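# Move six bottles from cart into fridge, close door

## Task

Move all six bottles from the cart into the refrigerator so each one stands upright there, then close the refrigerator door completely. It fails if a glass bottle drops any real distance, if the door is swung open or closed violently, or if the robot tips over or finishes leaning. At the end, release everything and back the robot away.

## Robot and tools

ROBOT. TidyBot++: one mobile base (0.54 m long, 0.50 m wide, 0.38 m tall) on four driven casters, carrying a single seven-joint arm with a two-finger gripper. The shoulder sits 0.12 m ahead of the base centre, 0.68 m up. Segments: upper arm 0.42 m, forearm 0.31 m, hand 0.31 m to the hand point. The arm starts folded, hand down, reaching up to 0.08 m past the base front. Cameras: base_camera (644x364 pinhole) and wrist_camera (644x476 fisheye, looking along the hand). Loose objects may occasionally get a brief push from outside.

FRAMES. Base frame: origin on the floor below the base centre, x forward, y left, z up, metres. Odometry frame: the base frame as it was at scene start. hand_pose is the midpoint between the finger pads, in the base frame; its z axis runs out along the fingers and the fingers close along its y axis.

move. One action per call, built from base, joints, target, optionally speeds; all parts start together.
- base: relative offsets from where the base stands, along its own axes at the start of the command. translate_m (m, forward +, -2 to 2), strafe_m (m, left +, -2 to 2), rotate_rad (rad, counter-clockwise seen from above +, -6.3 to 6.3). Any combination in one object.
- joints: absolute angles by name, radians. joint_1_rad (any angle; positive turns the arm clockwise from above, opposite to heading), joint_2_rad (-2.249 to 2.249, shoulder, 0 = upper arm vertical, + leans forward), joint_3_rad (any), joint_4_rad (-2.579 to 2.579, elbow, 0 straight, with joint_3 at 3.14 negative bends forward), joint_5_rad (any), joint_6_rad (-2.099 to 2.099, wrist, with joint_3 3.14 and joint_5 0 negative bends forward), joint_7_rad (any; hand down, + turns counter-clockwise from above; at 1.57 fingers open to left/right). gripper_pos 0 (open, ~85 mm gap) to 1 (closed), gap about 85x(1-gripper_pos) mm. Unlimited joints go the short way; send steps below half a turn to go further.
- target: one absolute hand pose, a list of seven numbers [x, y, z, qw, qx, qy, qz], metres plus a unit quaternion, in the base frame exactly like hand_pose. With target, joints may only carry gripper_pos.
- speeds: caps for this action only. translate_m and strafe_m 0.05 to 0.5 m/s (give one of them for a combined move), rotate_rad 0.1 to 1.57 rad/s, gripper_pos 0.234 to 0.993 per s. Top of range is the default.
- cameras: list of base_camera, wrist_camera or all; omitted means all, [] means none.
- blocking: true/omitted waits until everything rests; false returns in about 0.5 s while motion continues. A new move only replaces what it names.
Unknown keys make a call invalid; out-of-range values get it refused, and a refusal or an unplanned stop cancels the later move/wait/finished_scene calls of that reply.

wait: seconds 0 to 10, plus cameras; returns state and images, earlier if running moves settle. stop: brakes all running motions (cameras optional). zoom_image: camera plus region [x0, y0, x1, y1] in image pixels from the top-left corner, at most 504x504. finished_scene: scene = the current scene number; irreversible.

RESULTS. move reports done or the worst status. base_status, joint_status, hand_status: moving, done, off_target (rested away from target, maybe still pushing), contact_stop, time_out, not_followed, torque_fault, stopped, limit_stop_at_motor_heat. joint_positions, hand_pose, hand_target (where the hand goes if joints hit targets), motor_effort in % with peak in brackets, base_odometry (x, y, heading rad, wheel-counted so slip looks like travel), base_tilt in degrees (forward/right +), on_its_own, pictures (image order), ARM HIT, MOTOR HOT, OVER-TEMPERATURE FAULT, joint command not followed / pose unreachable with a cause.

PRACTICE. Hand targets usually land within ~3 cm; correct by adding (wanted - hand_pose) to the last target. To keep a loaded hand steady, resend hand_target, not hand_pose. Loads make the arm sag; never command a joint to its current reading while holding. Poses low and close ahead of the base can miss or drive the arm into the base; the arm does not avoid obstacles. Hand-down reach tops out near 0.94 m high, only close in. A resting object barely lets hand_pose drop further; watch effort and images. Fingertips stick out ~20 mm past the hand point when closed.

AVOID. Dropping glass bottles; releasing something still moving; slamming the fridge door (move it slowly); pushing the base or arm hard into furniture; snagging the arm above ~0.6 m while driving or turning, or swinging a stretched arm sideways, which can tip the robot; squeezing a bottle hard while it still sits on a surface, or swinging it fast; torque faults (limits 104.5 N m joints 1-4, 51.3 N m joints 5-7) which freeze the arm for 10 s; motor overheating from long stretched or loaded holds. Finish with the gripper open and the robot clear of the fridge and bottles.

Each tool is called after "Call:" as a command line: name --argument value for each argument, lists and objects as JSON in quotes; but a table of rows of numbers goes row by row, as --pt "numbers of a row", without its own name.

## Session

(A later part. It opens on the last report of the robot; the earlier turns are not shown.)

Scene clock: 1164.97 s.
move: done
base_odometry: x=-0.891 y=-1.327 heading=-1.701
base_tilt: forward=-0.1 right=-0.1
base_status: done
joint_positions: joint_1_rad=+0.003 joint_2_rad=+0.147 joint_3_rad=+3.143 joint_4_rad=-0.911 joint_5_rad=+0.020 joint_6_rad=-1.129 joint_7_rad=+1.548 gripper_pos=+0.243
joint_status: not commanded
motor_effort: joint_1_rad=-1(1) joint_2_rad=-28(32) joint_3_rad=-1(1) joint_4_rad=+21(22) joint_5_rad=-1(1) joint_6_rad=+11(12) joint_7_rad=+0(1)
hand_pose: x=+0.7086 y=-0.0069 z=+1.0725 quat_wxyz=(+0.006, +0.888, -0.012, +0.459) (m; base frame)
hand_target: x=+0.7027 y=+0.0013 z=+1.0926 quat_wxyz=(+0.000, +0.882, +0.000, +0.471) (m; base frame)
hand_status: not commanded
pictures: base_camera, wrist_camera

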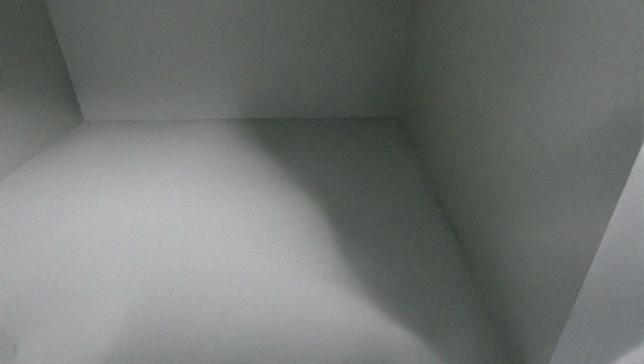

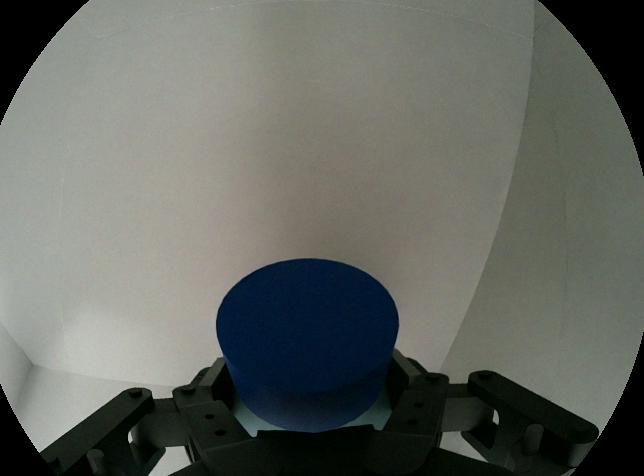

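Call:
move --joints '{"joint_1_rad": 0.0, "joint_2_rad": 0.042, "joint_3_rad": 3.1416, "joint_4_rad": -1.253, "joint_5_rad": 0.0, "joint_6_rad": -0.835, "joint_7_rad": 1.57}' --cameras '["wrist_camera"]'

Scene clock: 1191.83 s.
move: done
base_odometry: x=-0.891 y=-1.327 heading=-1.701
base_tilt: forward=-0.1 right=-0.1
base_status: not commanded
joint_positions: joint_1_rad=+0.003 joint_2_rad=+0.075 joint_3_rad=+3.143 joint_4_rad=-1.215 joint_5_rad=+0.020 joint_6_rad=-0.882 joint_7_rad=+1.548 gripper_pos=+0.243
joint_status: all done
motor_effort: joint_1_rad=-2(2) joint_2_rad=-22(28) joint_3_rad=-2(2) joint_4_rad=+18(22) joint_5_rad=-2(3) joint_6_rad=+7(12) joint_7_rad=+0(2)
hand_pose: x=+0.7094 y=-0.0062 z=+1.0126 quat_wxyz=(+0.006, +0.885, -0.010, +0.466) (m; base frame)
hand_target: x=+0.7030 y=+0.0013 z=+1.0227 quat_wxyz=(+0.000, +0.875, +0.000, +0.484) (m; base frame)
hand_status: not commanded
pictures: wrist_camera

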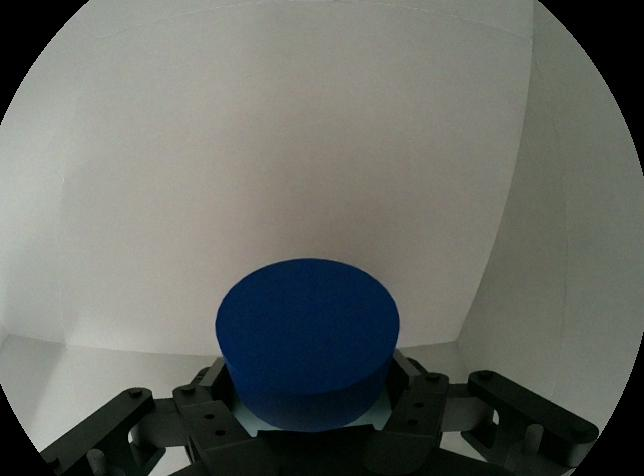

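Call:
zoom_image --camera "wrist_camera" --region '[0, 230, 500, 476]'

Scaled by 1.008.

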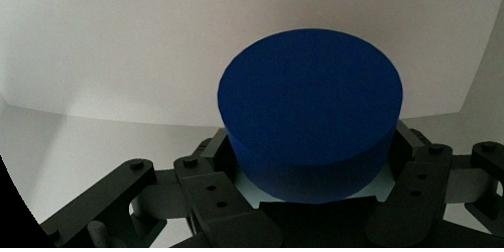

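Call:
move --joints '{"joint_4_rad": -1.278, "joint_6_rad": -0.81}' --cameras '[]'

Scene clock: 1238.77 s.
move: done
base_odometry: x=-0.891 y=-1.327 heading=-1.701
base_tilt: forward=-0.1 right=-0.1
base_status: not commanded
joint_positions: joint_1_rad=+0.003 joint_2_rad=+0.066 joint_3_rad=+3.143 joint_4_rad=-1.238 joint_5_rad=+0.020 joint_6_rad=-0.852 joint_7_rad=+1.548 gripper_pos=+0.243
joint_status: all done
motor_effort: joint_1_rad=-3(3) joint_2_rad=-20(21) joint_3_rad=-3(3) joint_4_rad=+17(18) joint_5_rad=-3(3) joint_6_rad=+7(8) joint_7_rad=+0(0)
hand_pose: x=+0.7094 y=-0.0060 z=+1.0126 quat_wxyz=(+0.006, +0.881, -0.010, +0.473) (m; base frame)
hand_target: x=+0.7051 y=+0.0013 z=+1.0151 quat_wxyz=(+0.000, +0.875, +0.000, +0.485) (m; base frame)
hand_status: not commanded
pictures: none
No camera images: "cameras" was empty.

Call:
move --joints '{"joint_4_rad": -1.26, "joint_6_rad": -0.825}' --cameras '[]'

Call:
move --joints '{"gripper_pos": 0.05}' --speeds '{"gripper_pos": 0.4}' --cameras '["wrist_camera"]'

Scene clock: 1290.23 s.
move: done
base_odometry: x=-0.891 y=-1.327 heading=-1.701
base_tilt: forward=-0.1 right=-0.1
base_status: not commanded
joint_positions: joint_1_rad=+0.003 joint_2_rad=+0.066 joint_3_rad=+3.143 joint_4_rad=-1.238 joint_5_rad=+0.020 joint_6_rad=-0.852 joint_7_rad=+1.548 gripper_pos=+0.243
joint_status: all done
motor_effort: joint_1_rad=-3(3) joint_2_rad=-20(21) joint_3_rad=-3(3) joint_4_rad=+17(18) joint_5_rad=-2(3) joint_6_rad=+6(8) joint_7_rad=+0(0)
hand_pose: x=+0.7094 y=-0.0061 z=+1.0126 quat_wxyz=(+0.006, +0.881, -0.010, +0.473) (m; base frame)
hand_target: x=+0.7041 y=+0.0013 z=+1.0213 quat_wxyz=(+0.000, +0.874, +0.000, +0.486) (m; base frame)
hand_status: not commanded
pictures: none
No camera images: "cameras" was empty.

Scene clock: 1291.17 s.
move: done
base_odometry: x=-0.891 y=-1.327 heading=-1.701
base_tilt: forward=-0.1 right=-0.1
base_status: not commanded
joint_positions: joint_1_rad=+0.003 joint_2_rad=+0.066 joint_3_rad=+3.143 joint_4_rad=-1.239 joint_5_rad=+0.020 joint_6_rad=-0.852 joint_7_rad=+1.548 gripper_pos=+0.052
joint_status: all done
motor_effort: joint_1_rad=+0(3) joint_2_rad=-22(24) joint_3_rad=-1(3) joint_4_rad=+18(20) joint_5_rad=-1(3) joint_6_rad=+7(10) joint_7_rad=+0(0)
hand_pose: x=+0.7093 y=-0.0060 z=+1.0121 quat_wxyz=(+0.006, +0.881, -0.010, +0.473) (m; base frame)
hand_target: x=+0.7041 y=+0.0013 z=+1.0213 quat_wxyz=(+0.000, +0.874, +0.000, +0.486) (m; base frame)
hand_status: not commanded
pictures: wrist_camera

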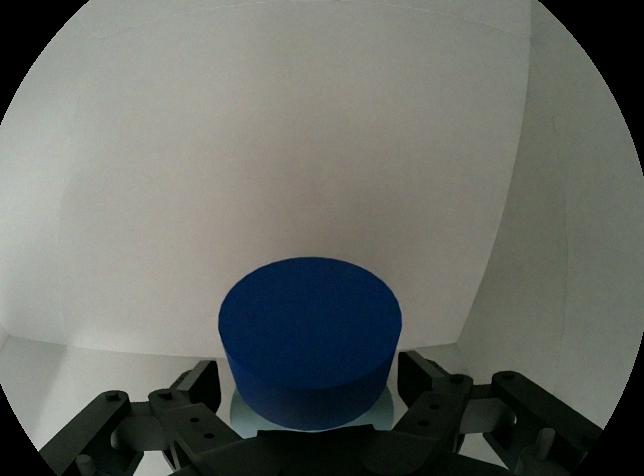

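Call:
move --joints '{"joint_1_rad": 0.0, "joint_2_rad": 0.14, "joint_3_rad": 3.1416, "joint_4_rad": -0.9, "joint_5_rad": 0.0, "joint_6_rad": -1.12, "joint_7_rad": 1.57}' --base '{"translate_m": -0.46}' --cameras '["wrist_camera"]'

Call:
move --base '{"translate_m": -0.457, "strafe_m": -0.2926, "rotate_rad": -3.0}'

Scene clock: 1301.83 s.
move: done
base_odometry: x=-0.832 y=-0.871 heading=-1.701
base_tilt: forward=-0.1 right=-0.1
base_status: done
joint_positions: joint_1_rad=+0.003 joint_2_rad=+0.111 joint_3_rad=+3.143 joint_4_rad=-0.917 joint_5_rad=+0.020 joint_6_rad=-1.073 joint_7_rad=+1.548 gripper_pos=+0.052
joint_status: all done
motor_effort: joint_1_rad=-1(3) joint_2_rad=-22(25) joint_3_rad=-1(2) joint_4_rad=+17(21) joint_5_rad=-1(2) joint_6_rad=+8(10) joint_7_rad=+0(2)
hand_pose: x=+0.7031 y=-0.0066 z=+1.1051 quat_wxyz=(+0.006, +0.868, -0.012, +0.497) (m; base frame)
hand_target: x=+0.7076 y=+0.0013 z=+1.0846 quat_wxyz=(+0.000, +0.882, +0.000, +0.471) (m; base frame)
hand_status: not commanded
pictures: wrist_camera

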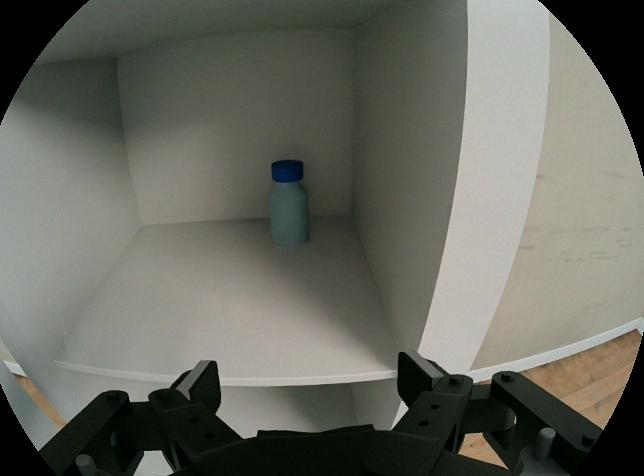

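Scene clock: 1305.57 s.
move: done
base_odometry: x=-1.062 y=-0.380 heading=+1.582
base_tilt: forward=-0.1 right=-0.1
base_status: done
joint_positions: joint_1_rad=+0.006 joint_2_rad=+0.117 joint_3_rad=+3.145 joint_4_rad=-0.917 joint_5_rad=+0.020 joint_6_rad=-1.074 joint_7_rad=+1.548 gripper_pos=+0.052
joint_status: not commanded
motor_effort: joint_1_rad=+0(4) joint_2_rad=-23(26) joint_3_rad=-1(3) joint_4_rad=+17(18) joint_5_rad=-1(2) joint_6_rad=+8(9) joint_7_rad=+0(0)
hand_pose: x=+0.7059 y=-0.0094 z=+1.1012 quat_wxyz=(+0.007, +0.869, -0.014, +0.494) (m; base frame)
hand_target: x=+0.7076 y=+0.0013 z=+1.0846 quat_wxyz=(+0.000, +0.882, +0.000, +0.471) (m; base frame)
hand_status: not commanded
pictures: base_camera, wrist_camera

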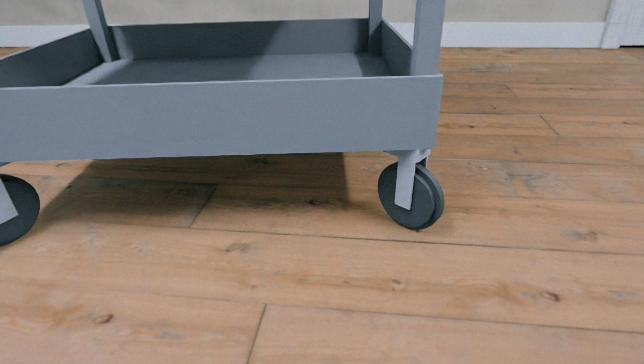

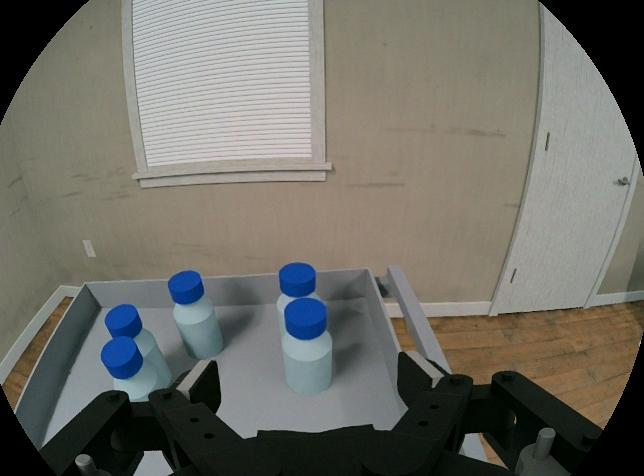

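Call:
zoom_image --camera "wrist_camera" --region '[80, 240, 400, 420]'

Scaled by 1.575.

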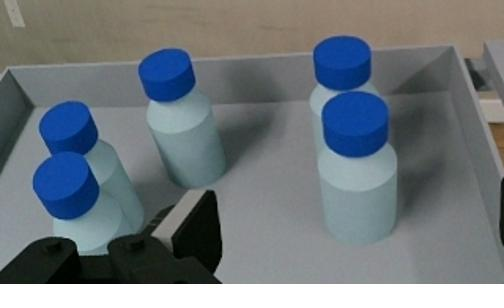

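Call:
move --base '{"translate_m": 0.205, "strafe_m": 0.005}' --joints '{"joint_1_rad": 0.0, "joint_2_rad": 0.12, "joint_3_rad": 3.1416, "joint_4_rad": -1.18, "joint_5_rad": 0.0, "joint_6_rad": -0.87, "joint_7_rad": 1.57, "gripper_pos": 0.0}' --cameras '["wrist_camera"]'

Scene clock: 1357.77 s.
move: done
base_odometry: x=-1.070 y=-0.174 heading=+1.581
base_tilt: forward=-0.1 right=-0.1
base_status: done
joint_positions: joint_1_rad=+0.006 joint_2_rad=+0.121 joint_3_rad=+3.145 joint_4_rad=-1.151 joint_5_rad=+0.020 joint_6_rad=-0.921 joint_7_rad=+1.548 gripper_pos=+0.000
joint_status: all done
motor_effort: joint_1_rad=-1(1) joint_2_rad=-24(27) joint_3_rad=+0(2) joint_4_rad=+19(20) joint_5_rad=-1(2) joint_6_rad=+8(10) joint_7_rad=+0(1)
hand_pose: x=+0.7232 y=-0.0091 z=+1.0105 quat_wxyz=(+0.007, +0.890, -0.012, +0.457) (m; base frame)
hand_target: x=+0.7293 y=+0.0014 z=+1.0081 quat_wxyz=(+0.000, +0.884, +0.000, +0.467) (m; base frame)
hand_status: not commanded
pictures: wrist_camera

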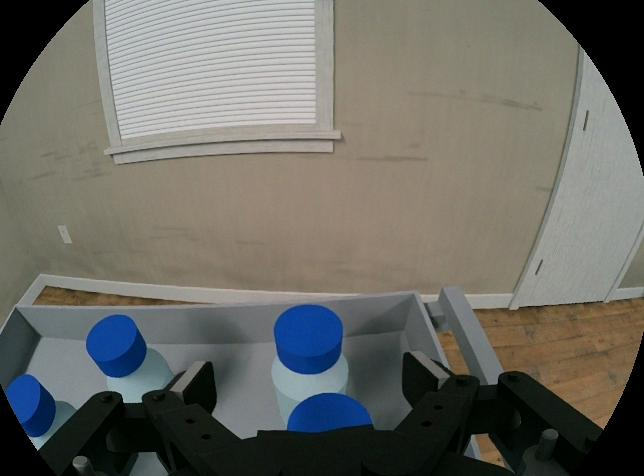

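Call:
move --base '{"translate_m": 0.0, "strafe_m": -0.014}' --joints '{"joint_1_rad": 0.0, "joint_2_rad": 0.085, "joint_3_rad": 3.1416, "joint_4_rad": -1.42, "joint_5_rad": 0.0, "joint_6_rad": -0.65, "joint_7_rad": 1.57}' --cameras '["wrist_camera"]'

Scene clock: 1400.70 s.
move: done
base_odometry: x=-1.056 y=-0.174 heading=+1.582
base_tilt: forward=-0.1 right=-0.1
base_status: done
joint_positions: joint_1_rad=+0.005 joint_2_rad=+0.121 joint_3_rad=+3.145 joint_4_rad=-1.388 joint_5_rad=+0.020 joint_6_rad=-0.704 joint_7_rad=+1.548 gripper_pos=+0.000
joint_status: all done
motor_effort: joint_1_rad=+0(2) joint_2_rad=-24(26) joint_3_rad=-1(3) joint_4_rad=+19(20) joint_5_rad=-1(2) joint_6_rad=+7(10) joint_7_rad=+0(1)
hand_pose: x=+0.7328 y=-0.0078 z=+0.9325 quat_wxyz=(+0.006, +0.894, -0.010, +0.448) (m; base frame)
hand_target: x=+0.7281 y=+0.0014 z=+0.9500 quat_wxyz=(+0.000, +0.881, +0.000, +0.474) (m; base frame)
hand_status: not commanded
pictures: wrist_camera

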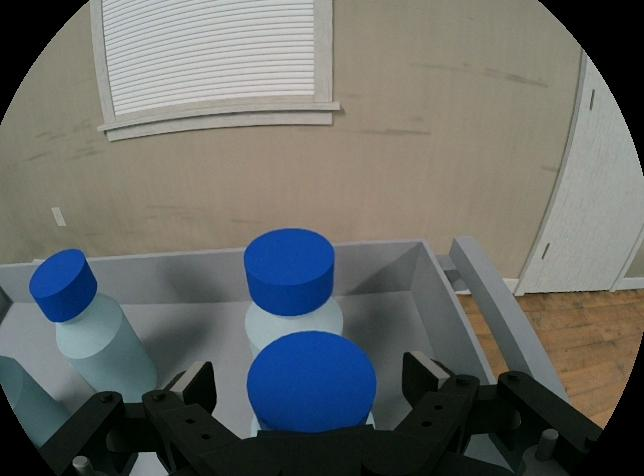

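Call:
move --joints '{"joint_1_rad": 0, "joint_2_rad": 0.065, "joint_3_rad": 3.1416, "joint_4_rad": -1.645, "joint_5_rad": 0, "joint_6_rad": -0.43, "joint_7_rad": 1.57}' --cameras '["wrist_camera"]'

Scene clock: 1439.00 s.
move: done
base_odometry: x=-1.056 y=-0.174 heading=+1.582
base_tilt: forward=-0.1 right=-0.1
base_status: not commanded
joint_positions: joint_1_rad=+0.005 joint_2_rad=+0.104 joint_3_rad=+3.145 joint_4_rad=-1.614 joint_5_rad=+0.020 joint_6_rad=-0.483 joint_7_rad=+1.548 gripper_pos=+0.000
joint_status: all done
motor_effort: joint_1_rad=-1(1) joint_2_rad=-24(25) joint_3_rad=-1(1) joint_4_rad=+19(20) joint_5_rad=-1(2) joint_6_rad=+8(9) joint_7_rad=+0(1)
hand_pose: x=+0.7251 y=-0.0066 z=+0.8711 quat_wxyz=(+0.005, +0.891, -0.008, +0.453) (m; base frame)
hand_target: x=+0.7199 y=+0.0014 z=+0.8903 quat_wxyz=(+0.000, +0.877, +0.000, +0.480) (m; base frame)
hand_status: not commanded
pictures: wrist_camera

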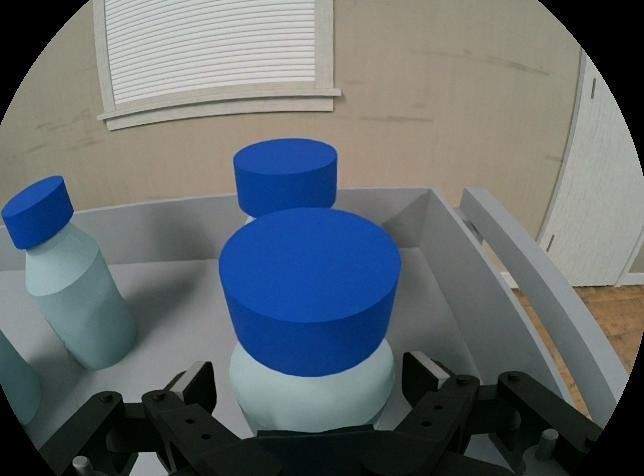

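Call:
move --joints '{"joint_1_rad": 0, "joint_2_rad": 0.063, "joint_3_rad": 3.1416, "joint_4_rad": -1.68, "joint_5_rad": 0, "joint_6_rad": -0.393, "joint_7_rad": 1.57, "gripper_pos": 0.15}' --cameras '["wrist_camera"]'

Call:
move --joints '{"gripper_pos": 0.3}' --speeds '{"gripper_pos": 0.234}' --cameras '["wrist_camera"]'

Scene clock: 1447.97 s.
move: done
base_odometry: x=-1.056 y=-0.174 heading=+1.582
base_tilt: forward=-0.1 right=-0.1
base_status: not commanded
joint_positions: joint_1_rad=+0.005 joint_2_rad=+0.100 joint_3_rad=+3.145 joint_4_rad=-1.650 joint_5_rad=+0.020 joint_6_rad=-0.441 joint_7_rad=+1.548 gripper_pos=+0.152
joint_status: all done
motor_effort: joint_1_rad=+0(1) joint_2_rad=-23(25) joint_3_rad=+0(2) joint_4_rad=+19(20) joint_5_rad=-1(1) joint_6_rad=+7(8) joint_7_rad=+0(1)
hand_pose: x=+0.7235 y=-0.0063 z=+0.8635 quat_wxyz=(+0.005, +0.889, -0.008, +0.458) (m; base frame)
hand_target: x=+0.7181 y=+0.0014 z=+0.8811 quat_wxyz=(+0.000, +0.876, +0.000, +0.482) (m; base frame)
hand_status: not commanded
pictures: wrist_camera

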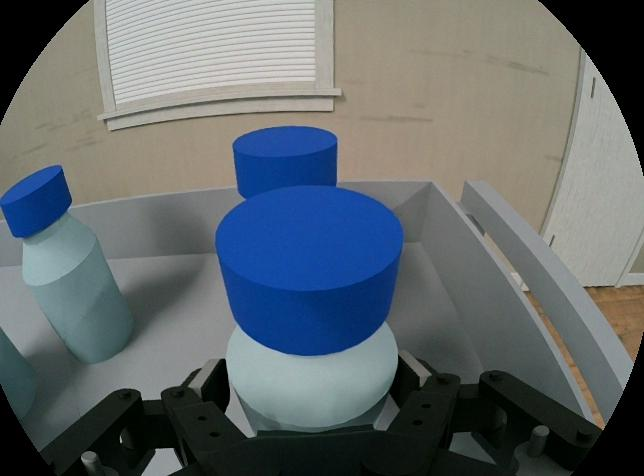

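Scene clock: 1448.93 s.
move: off_target
base_odometry: x=-1.056 y=-0.174 heading=+1.582
base_tilt: forward=-0.1 right=-0.1
base_status: not commanded
joint_positions: joint_1_rad=+0.005 joint_2_rad=+0.098 joint_3_rad=+3.145 joint_4_rad=-1.650 joint_5_rad=+0.020 joint_6_rad=-0.441 joint_7_rad=+1.548 gripper_pos=+0.230
joint_status: gripper_pos off_target (ended at +0.230, target +0.300)
motor_effort: joint_1_rad=+0(2) joint_2_rad=-23(24) joint_3_rad=+0(2) joint_4_rad=+19(19) joint_5_rad=-2(2) joint_6_rad=+9(9) joint_7_rad=-1(1)
hand_pose: x=+0.7233 y=-0.0063 z=+0.8646 quat_wxyz=(+0.005, +0.889, -0.008, +0.458) (m; base frame)
hand_target: x=+0.7181 y=+0.0014 z=+0.8811 quat_wxyz=(+0.000, +0.876, +0.000, +0.482) (m; base frame)
hand_status: not commanded
pictures: wrist_camera

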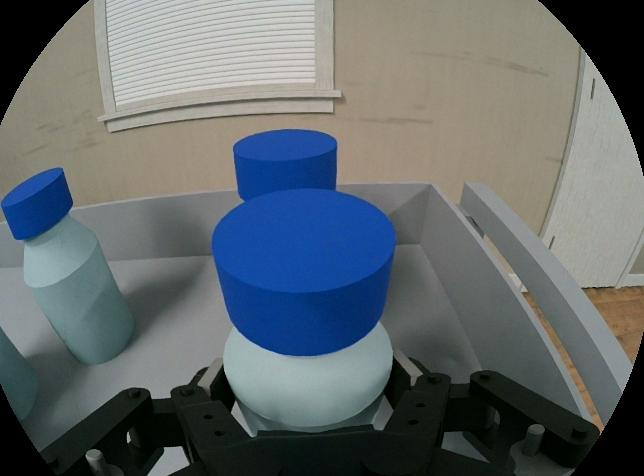

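Call:
move --joints '{"joint_1_rad": 0, "joint_2_rad": 0.075, "joint_3_rad": 3.1416, "joint_4_rad": -1.42, "joint_5_rad": 0, "joint_6_rad": -0.66, "joint_7_rad": 1.57}' --cameras '[]'

Call:
move --joints '{"joint_1_rad": 0, "joint_2_rad": 0.14, "joint_3_rad": 3.1416, "joint_4_rad": -0.87, "joint_5_rad": 0, "joint_6_rad": -1.15, "joint_7_rad": 1.57}' --cameras '["wrist_camera"]'

Scene clock: 1466.97 s.
move: done
base_odometry: x=-1.056 y=-0.174 heading=+1.582
base_tilt: forward=-0.1 right=-0.1
base_status: not commanded
joint_positions: joint_1_rad=+0.005 joint_2_rad=+0.098 joint_3_rad=+3.145 joint_4_rad=-1.454 joint_5_rad=+0.020 joint_6_rad=-0.626 joint_7_rad=+1.548 gripper_pos=+0.230
joint_status: all done
motor_effort: joint_1_rad=-1(1) joint_2_rad=-27(29) joint_3_rad=-1(2) joint_4_rad=+22(24) joint_5_rad=-1(2) joint_6_rad=+11(12) joint_7_rad=+0(1)
hand_pose: x=+0.7300 y=-0.0074 z=+0.9285 quat_wxyz=(+0.006, +0.886, -0.009, +0.463) (m; base frame)
hand_target: x=+0.7237 y=+0.0014 z=+0.9535 quat_wxyz=(+0.000, +0.881, +0.000, +0.474) (m; base frame)
hand_status: not commanded
pictures: none
No camera images: "cameras" was empty.

Scene clock: 1469.03 s.
move: done
base_odometry: x=-1.056 y=-0.174 heading=+1.582
base_tilt: forward=-0.1 right=-0.1
base_status: not commanded
joint_positions: joint_1_rad=+0.005 joint_2_rad=+0.114 joint_3_rad=+3.145 joint_4_rad=-0.907 joint_5_rad=+0.020 joint_6_rad=-1.116 joint_7_rad=+1.548 gripper_pos=+0.230
joint_status: all done
motor_effort: joint_1_rad=+0(2) joint_2_rad=-25(29) joint_3_rad=+0(2) joint_4_rad=+20(24) joint_5_rad=-1(2) joint_6_rad=+11(12) joint_7_rad=+0(1)
hand_pose: x=+0.6974 y=-0.0090 z=+1.0970 quat_wxyz=(+0.007, +0.876, -0.014, +0.481) (m; base frame)
hand_target: x=+0.7027 y=+0.0014 z=+1.0927 quat_wxyz=(+0.000, +0.882, +0.000, +0.471) (m; base frame)
hand_status: not commanded
pictures: wrist_camera

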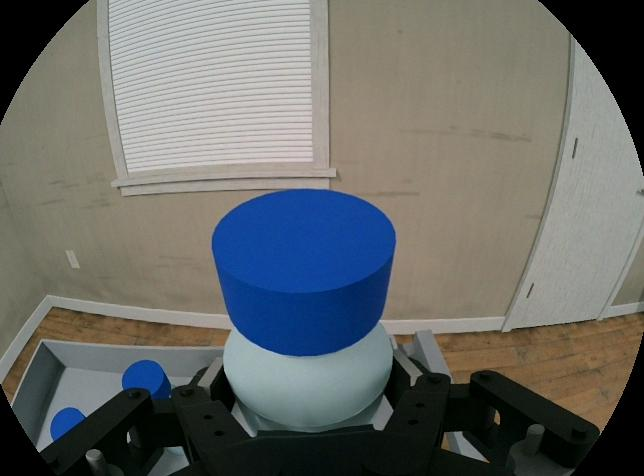

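Call:
move --base '{"translate_m": -0.649, "strafe_m": -0.365, "rotate_rad": 3.0}' --speeds '{"rotate_rad": 1.3}' --cameras '["wrist_camera", "base_camera"]'

Scene clock: 1505.60 s.
move: done
base_odometry: x=-0.684 y=-0.819 heading=-1.702
base_tilt: forward=-0.1 right=-0.1
base_status: done
joint_positions: joint_1_rad=-0.006 joint_2_rad=+0.134 joint_3_rad=+3.139 joint_4_rad=-0.907 joint_5_rad=+0.020 joint_6_rad=-1.119 joint_7_rad=+1.548 gripper_pos=+0.230
joint_status: not commanded
motor_effort: joint_1_rad=+0(4) joint_2_rad=-26(31) joint_3_rad=-1(3) joint_4_rad=+20(21) joint_5_rad=-1(3) joint_6_rad=+11(12) joint_7_rad=+0(1)
hand_pose: x=+0.7052 y=+0.0004 z=+1.0849 quat_wxyz=(+0.003, +0.882, -0.007, +0.471) (m; base frame)
hand_target: x=+0.7027 y=+0.0014 z=+1.0927 quat_wxyz=(+0.000, +0.882, +0.000, +0.471) (m; base frame)
hand_status: not commanded
pictures: base_camera, wrist_camera

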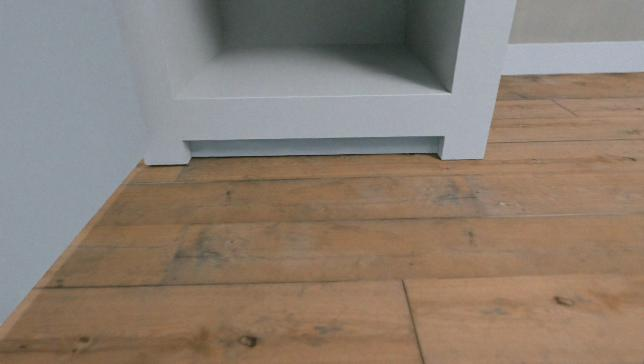

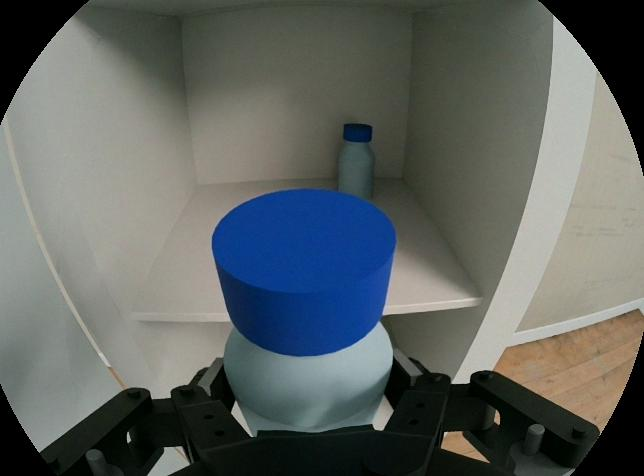

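Call:
move --base '{"translate_m": 0.53}' --speeds '{"translate_m": 0.35}' --cameras '["wrist_camera"]'

Scene clock: 1565.03 s.
move: done
base_odometry: x=-0.753 y=-1.345 heading=-1.701
base_tilt: forward=-0.1 right=-0.1
base_status: done
joint_positions: joint_1_rad=-0.006 joint_2_rad=+0.136 joint_3_rad=+3.139 joint_4_rad=-0.905 joint_5_rad=+0.020 joint_6_rad=-1.122 joint_7_rad=+1.548 gripper_pos=+0.230
joint_status: not commanded
motor_effort: joint_1_rad=+0(1) joint_2_rad=-27(29) joint_3_rad=+0(1) joint_4_rad=+20(21) joint_5_rad=-1(1) joint_6_rad=+11(12) joint_7_rad=+0(0)
hand_pose: x=+0.7055 y=+0.0004 z=+1.0838 quat_wxyz=(+0.003, +0.883, -0.007, +0.470) (m; base frame)
hand_target: x=+0.7027 y=+0.0014 z=+1.0927 quat_wxyz=(+0.000, +0.882, +0.000, +0.471) (m; base frame)
hand_status: not commanded
pictures: wrist_camera

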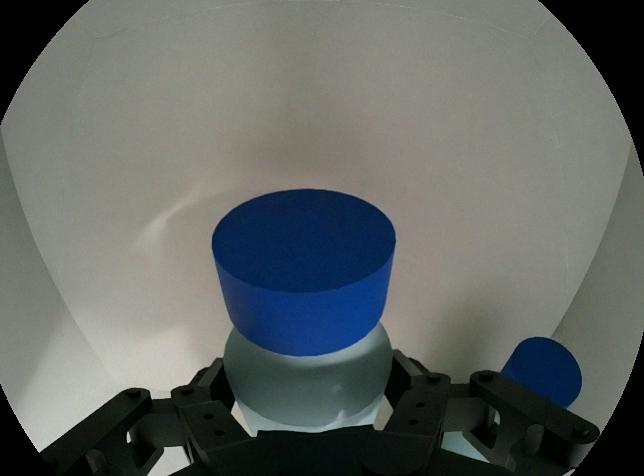

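Call:
move --joints '{"joint_1_rad": 0, "joint_2_rad": 0.040, "joint_3_rad": 3.1416, "joint_4_rad": -1.28, "joint_5_rad": 0, "joint_6_rad": -0.813, "joint_7_rad": 1.57}' --cameras '["wrist_camera"]'

Scene clock: 1577.73 s.
move: done
base_odometry: x=-0.753 y=-1.345 heading=-1.701
base_tilt: forward=-0.1 right=-0.1
base_status: not commanded
joint_positions: joint_1_rad=-0.006 joint_2_rad=+0.082 joint_3_rad=+3.139 joint_4_rad=-1.246 joint_5_rad=+0.020 joint_6_rad=-0.865 joint_7_rad=+1.548 gripper_pos=+0.230
joint_status: all done
motor_effort: joint_1_rad=-1(2) joint_2_rad=-24(29) joint_3_rad=-1(3) joint_4_rad=+19(22) joint_5_rad=-1(2) joint_6_rad=+8(12) joint_7_rad=+0(2)
hand_pose: x=+0.7115 y=+0.0014 z=+0.9949 quat_wxyz=(+0.003, +0.890, -0.004, +0.456) (m; base frame)
hand_target: x=+0.7037 y=+0.0013 z=+1.0143 quat_wxyz=(+0.000, +0.876, +0.000, +0.483) (m; base frame)
hand_status: not commanded
pictures: wrist_camera

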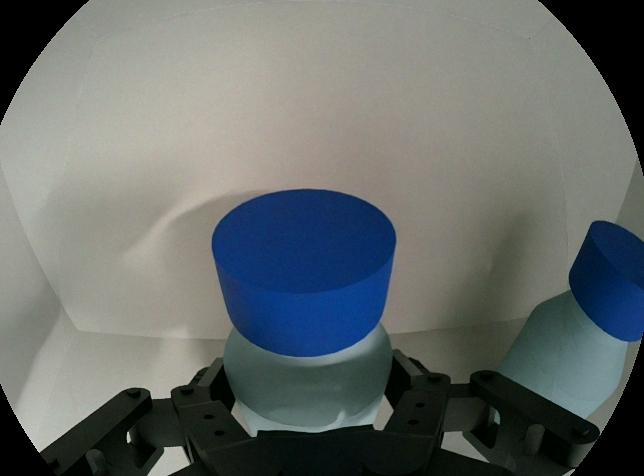

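Call:
move --joints '{"joint_1_rad": 0, "joint_2_rad": 0.040, "joint_3_rad": 3.1416, "joint_4_rad": -1.305, "joint_5_rad": 0, "joint_6_rad": -0.788, "joint_7_rad": 1.57}' --cameras '["wrist_camera"]'

Scene clock: 1585.93 s.
move: done
base_odometry: x=-0.753 y=-1.345 heading=-1.701
base_tilt: forward=-0.1 right=-0.1
base_status: not commanded
joint_positions: joint_1_rad=-0.006 joint_2_rad=+0.072 joint_3_rad=+3.139 joint_4_rad=-1.271 joint_5_rad=+0.020 joint_6_rad=-0.836 joint_7_rad=+1.548 gripper_pos=+0.230
joint_status: all done
motor_effort: joint_1_rad=-1(2) joint_2_rad=-21(23) joint_3_rad=-2(3) joint_4_rad=+18(20) joint_5_rad=-2(2) joint_6_rad=+8(8) joint_7_rad=+0(1)
hand_pose: x=+0.7110 y=+0.0016 z=+0.9948 quat_wxyz=(+0.003, +0.886, -0.004, +0.463) (m; base frame)
hand_target: x=+0.7056 y=+0.0013 z=+1.0067 quat_wxyz=(+0.000, +0.876, +0.000, +0.483) (m; base frame)
hand_status: not commanded
pictures: wrist_camera

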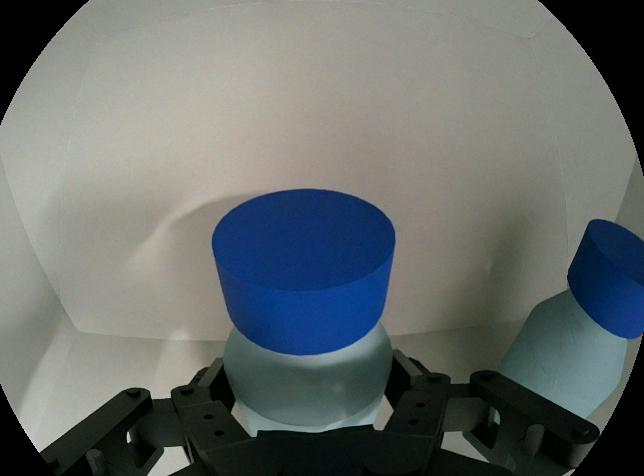

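Call:
move --joints '{"gripper_pos": 0.05}' --speeds '{"gripper_pos": 0.4}' --cameras '[]'

Call:
move --joints '{"joint_1_rad": 0, "joint_2_rad": 0.14, "joint_3_rad": 3.1416, "joint_4_rad": -0.90, "joint_5_rad": 0, "joint_6_rad": -1.12, "joint_7_rad": 1.57, "gripper_pos": 0.0}' --base '{"translate_m": -0.46}' --cameras '["wrist_camera"]'

Call:
move --base '{"translate_m": -0.51, "strafe_m": -0.648, "rotate_rad": -3.0}' --speeds '{"rotate_rad": 1.4}' --cameras '["wrist_camera"]'

Scene clock: 1628.40 s.
move: done
base_odometry: x=-0.753 y=-1.345 heading=-1.701
base_tilt: forward=-0.1 right=-0.1
base_status: not commanded
joint_positions: joint_1_rad=-0.006 joint_2_rad=+0.072 joint_3_rad=+3.139 joint_4_rad=-1.272 joint_5_rad=+0.020 joint_6_rad=-0.836 joint_7_rad=+1.548 gripper_pos=+0.052
joint_status: all done
motor_effort: joint_1_rad=+0(2) joint_2_rad=-22(23) joint_3_rad=+0(2) joint_4_rad=+19(19) joint_5_rad=-1(2) joint_6_rad=+8(8) joint_7_rad=+0(1)
hand_pose: x=+0.7108 y=+0.0016 z=+0.9940 quat_wxyz=(+0.003, +0.887, -0.004, +0.462) (m; base frame)
hand_target: x=+0.7056 y=+0.0013 z=+1.0067 quat_wxyz=(+0.000, +0.876, +0.000, +0.483) (m; base frame)
hand_status: not commanded
pictures: none
No camera images: "cameras" was empty.

Scene clock: 1630.80 s.
move: done
base_odometry: x=-0.693 y=-0.889 heading=-1.700
base_tilt: forward=-0.1 right=-0.1
base_status: done
joint_positions: joint_1_rad=-0.006 joint_2_rad=+0.107 joint_3_rad=+3.139 joint_4_rad=-0.919 joint_5_rad=+0.020 joint_6_rad=-1.073 joint_7_rad=+1.548 gripper_pos=+0.000
joint_status: all done
motor_effort: joint_1_rad=-1(2) joint_2_rad=-22(25) joint_3_rad=-1(2) joint_4_rad=+17(20) joint_5_rad=-1(2) joint_6_rad=+9(9) joint_7_rad=+0(1)
hand_pose: x=+0.7016 y=+0.0004 z=+1.1064 quat_wxyz=(+0.002, +0.867, -0.007, +0.498) (m; base frame)
hand_target: x=+0.7076 y=+0.0013 z=+1.0846 quat_wxyz=(+0.000, +0.882, +0.000, +0.471) (m; base frame)
hand_status: not commanded
pictures: wrist_camera

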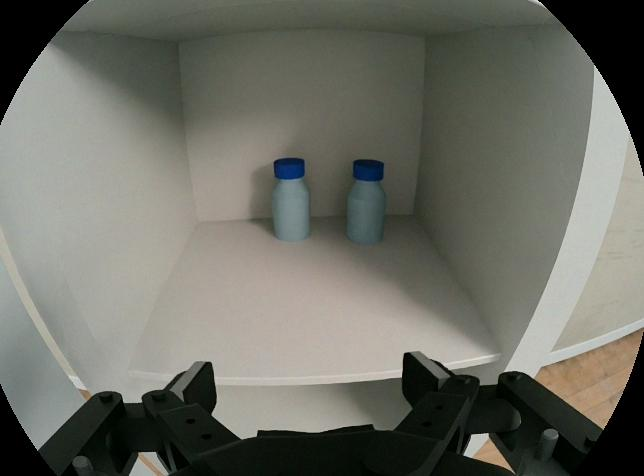

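Scene clock: 1634.97 s.
move: done
base_odometry: x=-1.270 y=-0.299 heading=+1.584
base_tilt: forward=-0.1 right=-0.1
base_status: done
joint_positions: joint_1_rad=+0.005 joint_2_rad=+0.120 joint_3_rad=+3.142 joint_4_rad=-0.918 joint_5_rad=+0.020 joint_6_rad=-1.074 joint_7_rad=+1.548 gripper_pos=+0.000
joint_status: not commanded
motor_effort: joint_1_rad=-1(4) joint_2_rad=-22(27) joint_3_rad=+0(3) joint_4_rad=+17(18) joint_5_rad=-1(2) joint_6_rad=+7(9) joint_7_rad=+0(1)
hand_pose: x=+0.7068 y=-0.0070 z=+1.0992 quat_wxyz=(+0.006, +0.870, -0.012, +0.493) (m; base frame)
hand_target: x=+0.7076 y=+0.0013 z=+1.0846 quat_wxyz=(+0.000, +0.882, +0.000, +0.471) (m; base frame)
hand_status: not commanded
pictures: wrist_camera

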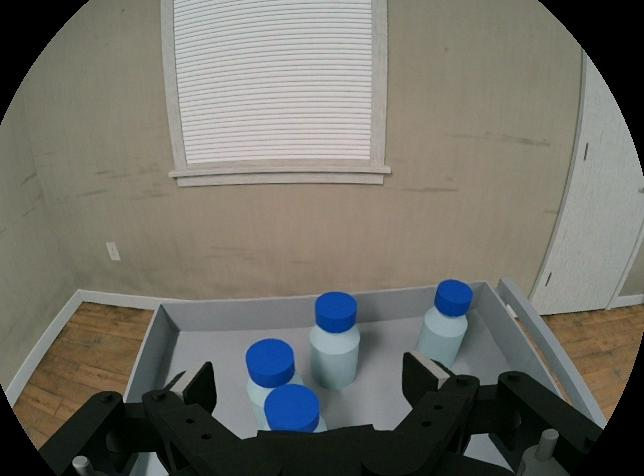

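Call:
move --joints '{"joint_1_rad": 0, "joint_2_rad": 0.12, "joint_3_rad": 3.1416, "joint_4_rad": -1.18, "joint_5_rad": 0, "joint_6_rad": -0.87, "joint_7_rad": 1.57}' --base '{"translate_m": 0.045, "strafe_m": 0.012}' --cameras '["wrist_camera"]'

Scene clock: 1661.97 s.
move: done
base_odometry: x=-1.283 y=-0.254 heading=+1.583
base_tilt: forward=-0.1 right=-0.1
base_status: done
joint_positions: joint_1_rad=+0.005 joint_2_rad=+0.120 joint_3_rad=+3.142 joint_4_rad=-1.149 joint_5_rad=+0.020 joint_6_rad=-0.923 joint_7_rad=+1.548 gripper_pos=+0.000
joint_status: all done
motor_effort: joint_1_rad=+0(1) joint_2_rad=-23(25) joint_3_rad=+0(2) joint_4_rad=+18(20) joint_5_rad=-1(1) joint_6_rad=+8(10) joint_7_rad=+0(1)
hand_pose: x=+0.7226 y=-0.0065 z=+1.0119 quat_wxyz=(+0.006, +0.889, -0.010, +0.457) (m; base frame)
hand_target: x=+0.7293 y=+0.0014 z=+1.0081 quat_wxyz=(+0.000, +0.884, +0.000, +0.467) (m; base frame)
hand_status: not commanded
pictures: wrist_camera

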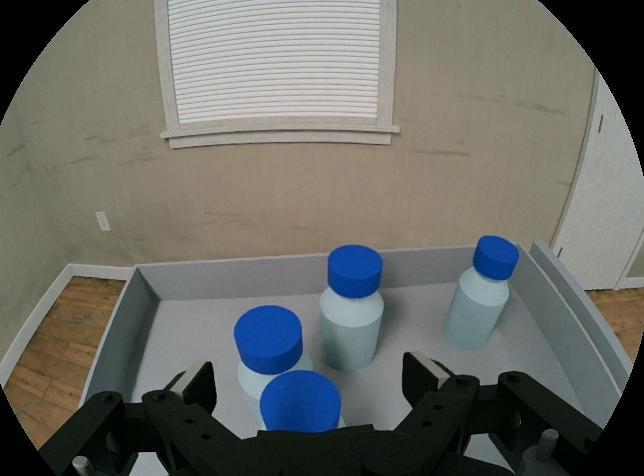

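Call:
move --joints '{"joint_1_rad": 0, "joint_2_rad": 0.085, "joint_3_rad": 3.1416, "joint_4_rad": -1.42, "joint_5_rad": 0, "joint_6_rad": -0.65, "joint_7_rad": 1.57}' --base '{"translate_m": 0.0, "strafe_m": 0.005}' --cameras '["wrist_camera"]'

Scene clock: 1684.13 s.
move: done
base_odometry: x=-1.287 y=-0.254 heading=+1.582
base_tilt: forward=-0.1 right=-0.1
base_status: done
joint_positions: joint_1_rad=+0.004 joint_2_rad=+0.120 joint_3_rad=+3.142 joint_4_rad=-1.388 joint_5_rad=+0.020 joint_6_rad=-0.704 joint_7_rad=+1.548 gripper_pos=+0.000
joint_status: all done
motor_effort: joint_1_rad=-1(4) joint_2_rad=-24(26) joint_3_rad=-1(3) joint_4_rad=+19(20) joint_5_rad=-1(3) joint_6_rad=+7(9) joint_7_rad=+0(1)
hand_pose: x=+0.7324 y=-0.0050 z=+0.9332 quat_wxyz=(+0.005, +0.894, -0.008, +0.448) (m; base frame)
hand_target: x=+0.7281 y=+0.0014 z=+0.9500 quat_wxyz=(+0.000, +0.881, +0.000, +0.474) (m; base frame)
hand_status: not commanded
pictures: wrist_camera

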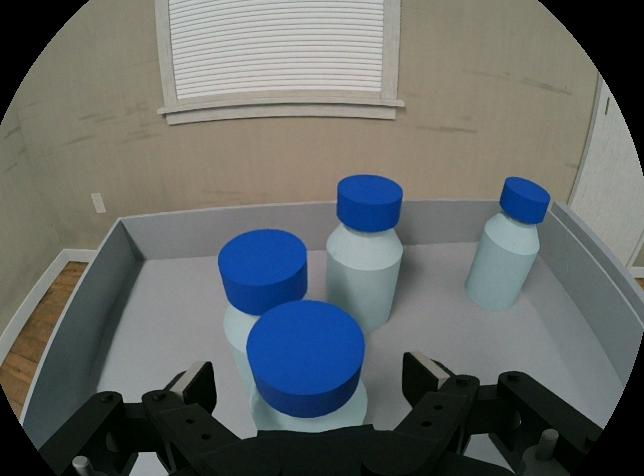

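Call:
move --joints '{"joint_1_rad": 0, "joint_2_rad": 0.063, "joint_3_rad": 3.1416, "joint_4_rad": -1.645, "joint_5_rad": 0, "joint_6_rad": -0.43, "joint_7_rad": 1.57}' --base '{"translate_m": 0.02, "strafe_m": 0.001}' --cameras '["wrist_camera"]'

Scene clock: 1695.53 s.
move: done
base_odometry: x=-1.289 y=-0.234 heading=+1.583
base_tilt: forward=-0.1 right=-0.1
base_status: done
joint_positions: joint_1_rad=+0.004 joint_2_rad=+0.101 joint_3_rad=+3.142 joint_4_rad=-1.614 joint_5_rad=+0.020 joint_6_rad=-0.483 joint_7_rad=+1.548 gripper_pos=+0.000
joint_status: all done
motor_effort: joint_1_rad=+0(2) joint_2_rad=-23(26) joint_3_rad=-1(2) joint_4_rad=+19(21) joint_5_rad=-1(2) joint_6_rad=+8(9) joint_7_rad=+0(1)
hand_pose: x=+0.7247 y=-0.0038 z=+0.8728 quat_wxyz=(+0.004, +0.891, -0.006, +0.455) (m; base frame)
hand_target: x=+0.7194 y=+0.0014 z=+0.8915 quat_wxyz=(+0.000, +0.877, +0.000, +0.481) (m; base frame)
hand_status: not commanded
pictures: wrist_camera

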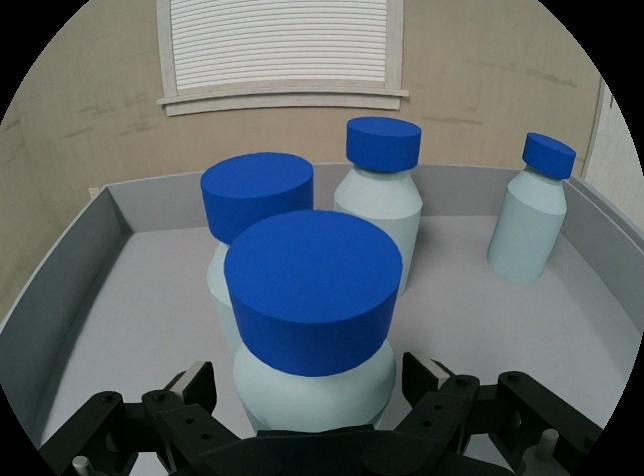

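Call:
move --joints '{"joint_1_rad": 0, "joint_2_rad": 0.063, "joint_3_rad": 3.1416, "joint_4_rad": -1.68, "joint_5_rad": 0, "joint_6_rad": -0.393, "joint_7_rad": 1.57, "gripper_pos": 0.12}' --cameras '[]'

Call:
move --joints '{"gripper_pos": 0.29}' --speeds '{"gripper_pos": 0.234}' --cameras '["wrist_camera"]'

Scene clock: 1714.00 s.
move: done
base_odometry: x=-1.289 y=-0.234 heading=+1.583
base_tilt: forward=-0.1 right=-0.1
base_status: not commanded
joint_positions: joint_1_rad=+0.004 joint_2_rad=+0.099 joint_3_rad=+3.142 joint_4_rad=-1.650 joint_5_rad=+0.020 joint_6_rad=-0.441 joint_7_rad=+1.548 gripper_pos=+0.120
joint_status: all done
motor_effort: joint_1_rad=-1(1) joint_2_rad=-23(24) joint_3_rad=+0(1) joint_4_rad=+19(20) joint_5_rad=-1(2) joint_6_rad=+8(9) joint_7_rad=+0(1)
hand_pose: x=+0.7233 y=-0.0036 z=+0.8641 quat_wxyz=(+0.004, +0.889, -0.006, +0.458) (m; base frame)
hand_target: x=+0.7181 y=+0.0014 z=+0.8811 quat_wxyz=(+0.000, +0.876, +0.000, +0.482) (m; base frame)
hand_status: not commanded
pictures: none
No camera images: "cameras" was empty.

Scene clock: 1715.03 s.
move: off_target
base_odometry: x=-1.289 y=-0.234 heading=+1.583
base_tilt: forward=-0.1 right=-0.1
base_status: not commanded
joint_positions: joint_1_rad=+0.005 joint_2_rad=+0.096 joint_3_rad=+3.142 joint_4_rad=-1.651 joint_5_rad=+0.020 joint_6_rad=-0.441 joint_7_rad=+1.548 gripper_pos=+0.230
joint_status: gripper_pos off_target (ended at +0.230, target +0.290)
motor_effort: joint_1_rad=-2(3) joint_2_rad=-23(23) joint_3_rad=-2(3) joint_4_rad=+20(20) joint_5_rad=-2(2) joint_6_rad=+9(10) joint_7_rad=+0(1)
hand_pose: x=+0.7228 y=-0.0043 z=+0.8655 quat_wxyz=(+0.004, +0.888, -0.006, +0.459) (m; base frame)
hand_target: x=+0.7181 y=+0.0014 z=+0.8811 quat_wxyz=(+0.000, +0.876, +0.000, +0.482) (m; base frame)
hand_status: not commanded
pictures: wrist_camera

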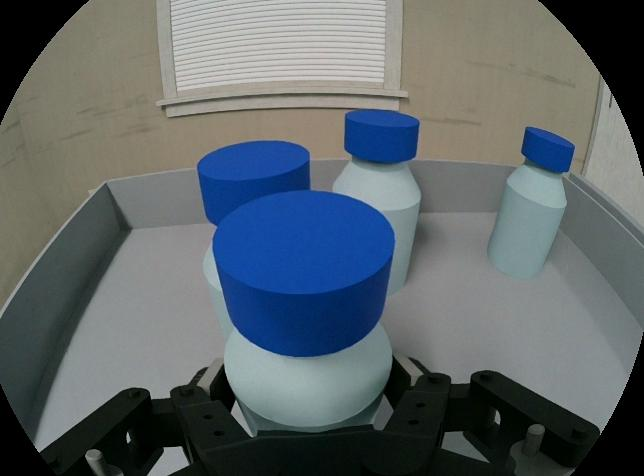

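Call:
move --joints '{"joint_1_rad": 0, "joint_2_rad": 0.055, "joint_3_rad": 3.1416, "joint_4_rad": -1.59, "joint_5_rad": 0, "joint_6_rad": -0.50, "joint_7_rad": 1.57}' --cameras '[]'

Call:
move --joints '{"joint_1_rad": 0, "joint_2_rad": 0.14, "joint_3_rad": 3.1416, "joint_4_rad": -0.87, "joint_5_rad": 0, "joint_6_rad": -1.15, "joint_7_rad": 1.57}' --base '{"translate_m": -0.06}' --cameras '["wrist_camera"]'

Scene clock: 1726.23 s.
move: done
base_odometry: x=-1.289 y=-0.234 heading=+1.583
base_tilt: forward=-0.1 right=-0.1
base_status: not commanded
joint_positions: joint_1_rad=+0.005 joint_2_rad=+0.096 joint_3_rad=+3.142 joint_4_rad=-1.628 joint_5_rad=+0.020 joint_6_rad=-0.486 joint_7_rad=+1.548 gripper_pos=+0.230
joint_status: all done
motor_effort: joint_1_rad=-1(2) joint_2_rad=-27(28) joint_3_rad=+0(2) joint_4_rad=+22(23) joint_5_rad=-1(2) joint_6_rad=+11(12) joint_7_rad=+0(1)
hand_pose: x=+0.7197 y=-0.0045 z=+0.8669 quat_wxyz=(+0.004, +0.894, -0.006, +0.449) (m; base frame)
hand_target: x=+0.7170 y=+0.0014 z=+0.9095 quat_wxyz=(+0.000, +0.878, +0.000, +0.478) (m; base frame)
hand_status: not commanded
pictures: none
No camera images: "cameras" was empty.

Scene clock: 1728.53 s.
move: done
base_odometry: x=-1.288 y=-0.294 heading=+1.583
base_tilt: forward=-0.1 right=-0.1
base_status: done
joint_positions: joint_1_rad=+0.005 joint_2_rad=+0.119 joint_3_rad=+3.142 joint_4_rad=-0.915 joint_5_rad=+0.020 joint_6_rad=-1.122 joint_7_rad=+1.548 gripper_pos=+0.230
joint_status: all done
motor_effort: joint_1_rad=+0(2) joint_2_rad=-27(32) joint_3_rad=+0(2) joint_4_rad=+21(26) joint_5_rad=-1(2) joint_6_rad=+12(13) joint_7_rad=+0(1)
hand_pose: x=+0.6987 y=-0.0071 z=+1.0884 quat_wxyz=(+0.006, +0.881, -0.013, +0.473) (m; base frame)
hand_target: x=+0.7027 y=+0.0014 z=+1.0926 quat_wxyz=(+0.000, +0.882, +0.000, +0.471) (m; base frame)
hand_status: not commanded
pictures: wrist_camera

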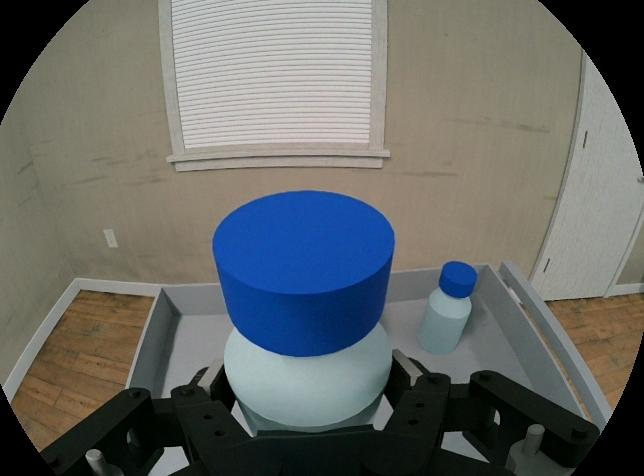

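Call:
move --base '{"translate_m": -0.5325, "strafe_m": -0.6135, "rotate_rad": 3.0}' --joints '{"joint_1_rad": -0.2135, "joint_2_rad": 0.14, "joint_3_rad": 3.1416, "joint_4_rad": -0.87, "joint_5_rad": 0, "joint_6_rad": -1.15, "joint_7_rad": 1.57}' --speeds '{"rotate_rad": 1.3}' --cameras '["wrist_camera", "base_camera"]'

Scene clock: 1768.23 s.
move: done
base_odometry: x=-0.668 y=-0.820 heading=-1.701
base_tilt: forward=-0.1 right=-0.1
base_status: done
joint_positions: joint_1_rad=-0.219 joint_2_rad=+0.146 joint_3_rad=+3.140 joint_4_rad=-0.913 joint_5_rad=+0.020 joint_6_rad=-1.126 joint_7_rad=+1.548 gripper_pos=+0.230
joint_status: all done
motor_effort: joint_1_rad=+0(5) joint_2_rad=-28(34) joint_3_rad=-1(4) joint_4_rad=+21(23) joint_5_rad=-1(4) joint_6_rad=+11(13) joint_7_rad=+0(1)
hand_pose: x=+0.6955 y=+0.1244 z=+1.0721 quat_wxyz=(-0.046, +0.884, +0.087, +0.458) (m; base frame)
hand_target: x=+0.6892 y=+0.1250 z=+1.0926 quat_wxyz=(-0.050, +0.877, +0.094, +0.469) (m; base frame)
hand_status: not commanded
pictures: base_camera, wrist_camera

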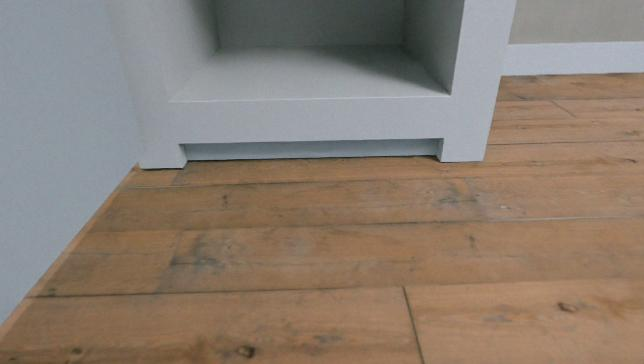

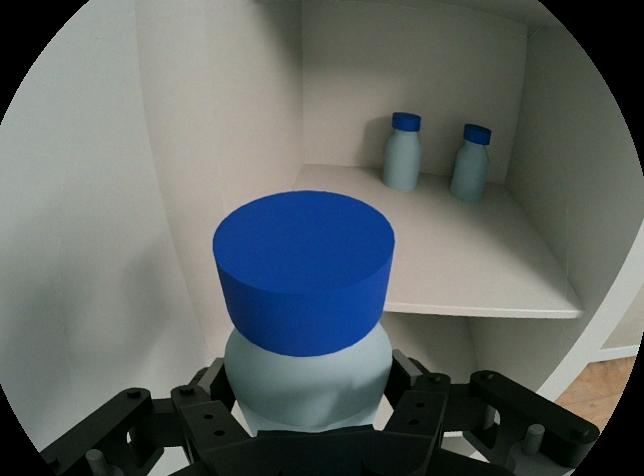

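Call:
move --base '{"translate_m": 0.40}' --speeds '{"translate_m": 0.35}' --cameras '["wrist_camera", "base_camera"]'

Scene clock: 1858.10 s.
move: done
base_odometry: x=-0.720 y=-1.216 heading=-1.700
base_tilt: forward=-0.1 right=-0.1
base_status: done
joint_positions: joint_1_rad=-0.219 joint_2_rad=+0.147 joint_3_rad=+3.140 joint_4_rad=-0.912 joint_5_rad=+0.020 joint_6_rad=-1.129 joint_7_rad=+1.548 gripper_pos=+0.230
joint_status: not commanded
motor_effort: joint_1_rad=-1(1) joint_2_rad=-28(31) joint_3_rad=+0(1) joint_4_rad=+21(22) joint_5_rad=-1(1) joint_6_rad=+12(13) joint_7_rad=+0(0)
hand_pose: x=+0.6954 y=+0.1244 z=+1.0718 quat_wxyz=(-0.046, +0.884, +0.087, +0.457) (m; base frame)
hand_target: x=+0.6892 y=+0.1250 z=+1.0926 quat_wxyz=(-0.050, +0.877, +0.094, +0.469) (m; base frame)
hand_status: not commanded
pictures: base_camera, wrist_camera

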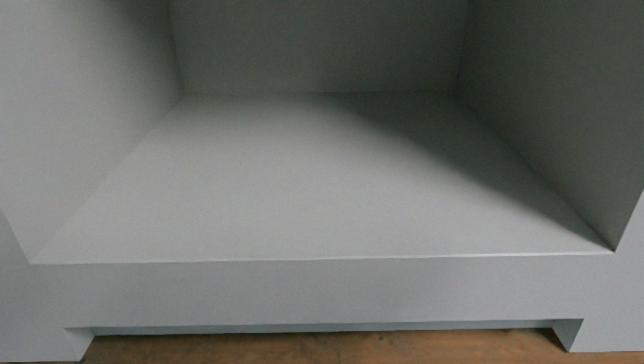

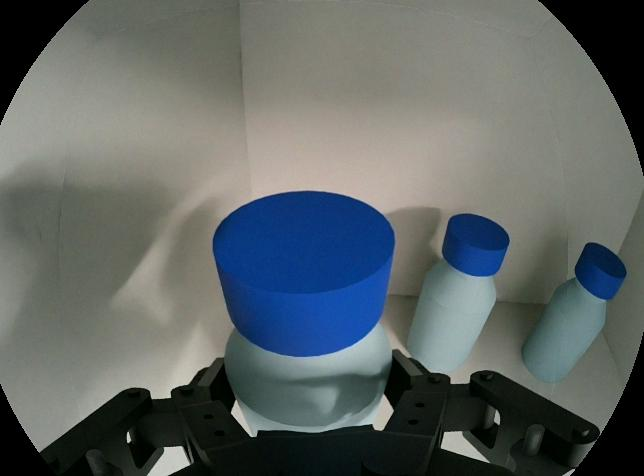

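Call:
move --base '{"translate_m": 0.14}' --speeds '{"translate_m": 0.3}' --joints '{"joint_1_rad": -0.231, "joint_2_rad": 0.14, "joint_3_rad": 3.1416, "joint_4_rad": -0.90, "joint_5_rad": 0, "joint_6_rad": -1.13, "joint_7_rad": 1.57}' --cameras '["wrist_camera"]'

Scene clock: 1954.13 s.
move: done
base_odometry: x=-0.738 y=-1.355 heading=-1.699
base_tilt: forward=-0.1 right=-0.1
base_status: done
joint_positions: joint_1_rad=-0.224 joint_2_rad=+0.152 joint_3_rad=+3.140 joint_4_rad=-0.913 joint_5_rad=+0.020 joint_6_rad=-1.129 joint_7_rad=+1.548 gripper_pos=+0.230
joint_status: all done
motor_effort: joint_1_rad=+0(2) joint_2_rad=-29(32) joint_3_rad=+0(3) joint_4_rad=+21(22) joint_5_rad=-1(2) joint_6_rad=+11(13) joint_7_rad=+0(1)
hand_pose: x=+0.6964 y=+0.1282 z=+1.0688 quat_wxyz=(-0.047, +0.885, +0.090, +0.454) (m; base frame)
hand_target: x=+0.6900 y=+0.1357 z=+1.0820 quat_wxyz=(-0.054, +0.878, +0.102, +0.464) (m; base frame)
hand_status: not commanded
pictures: wrist_camera

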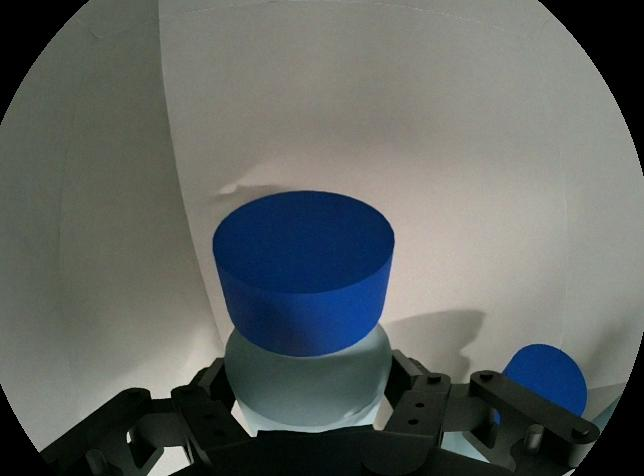

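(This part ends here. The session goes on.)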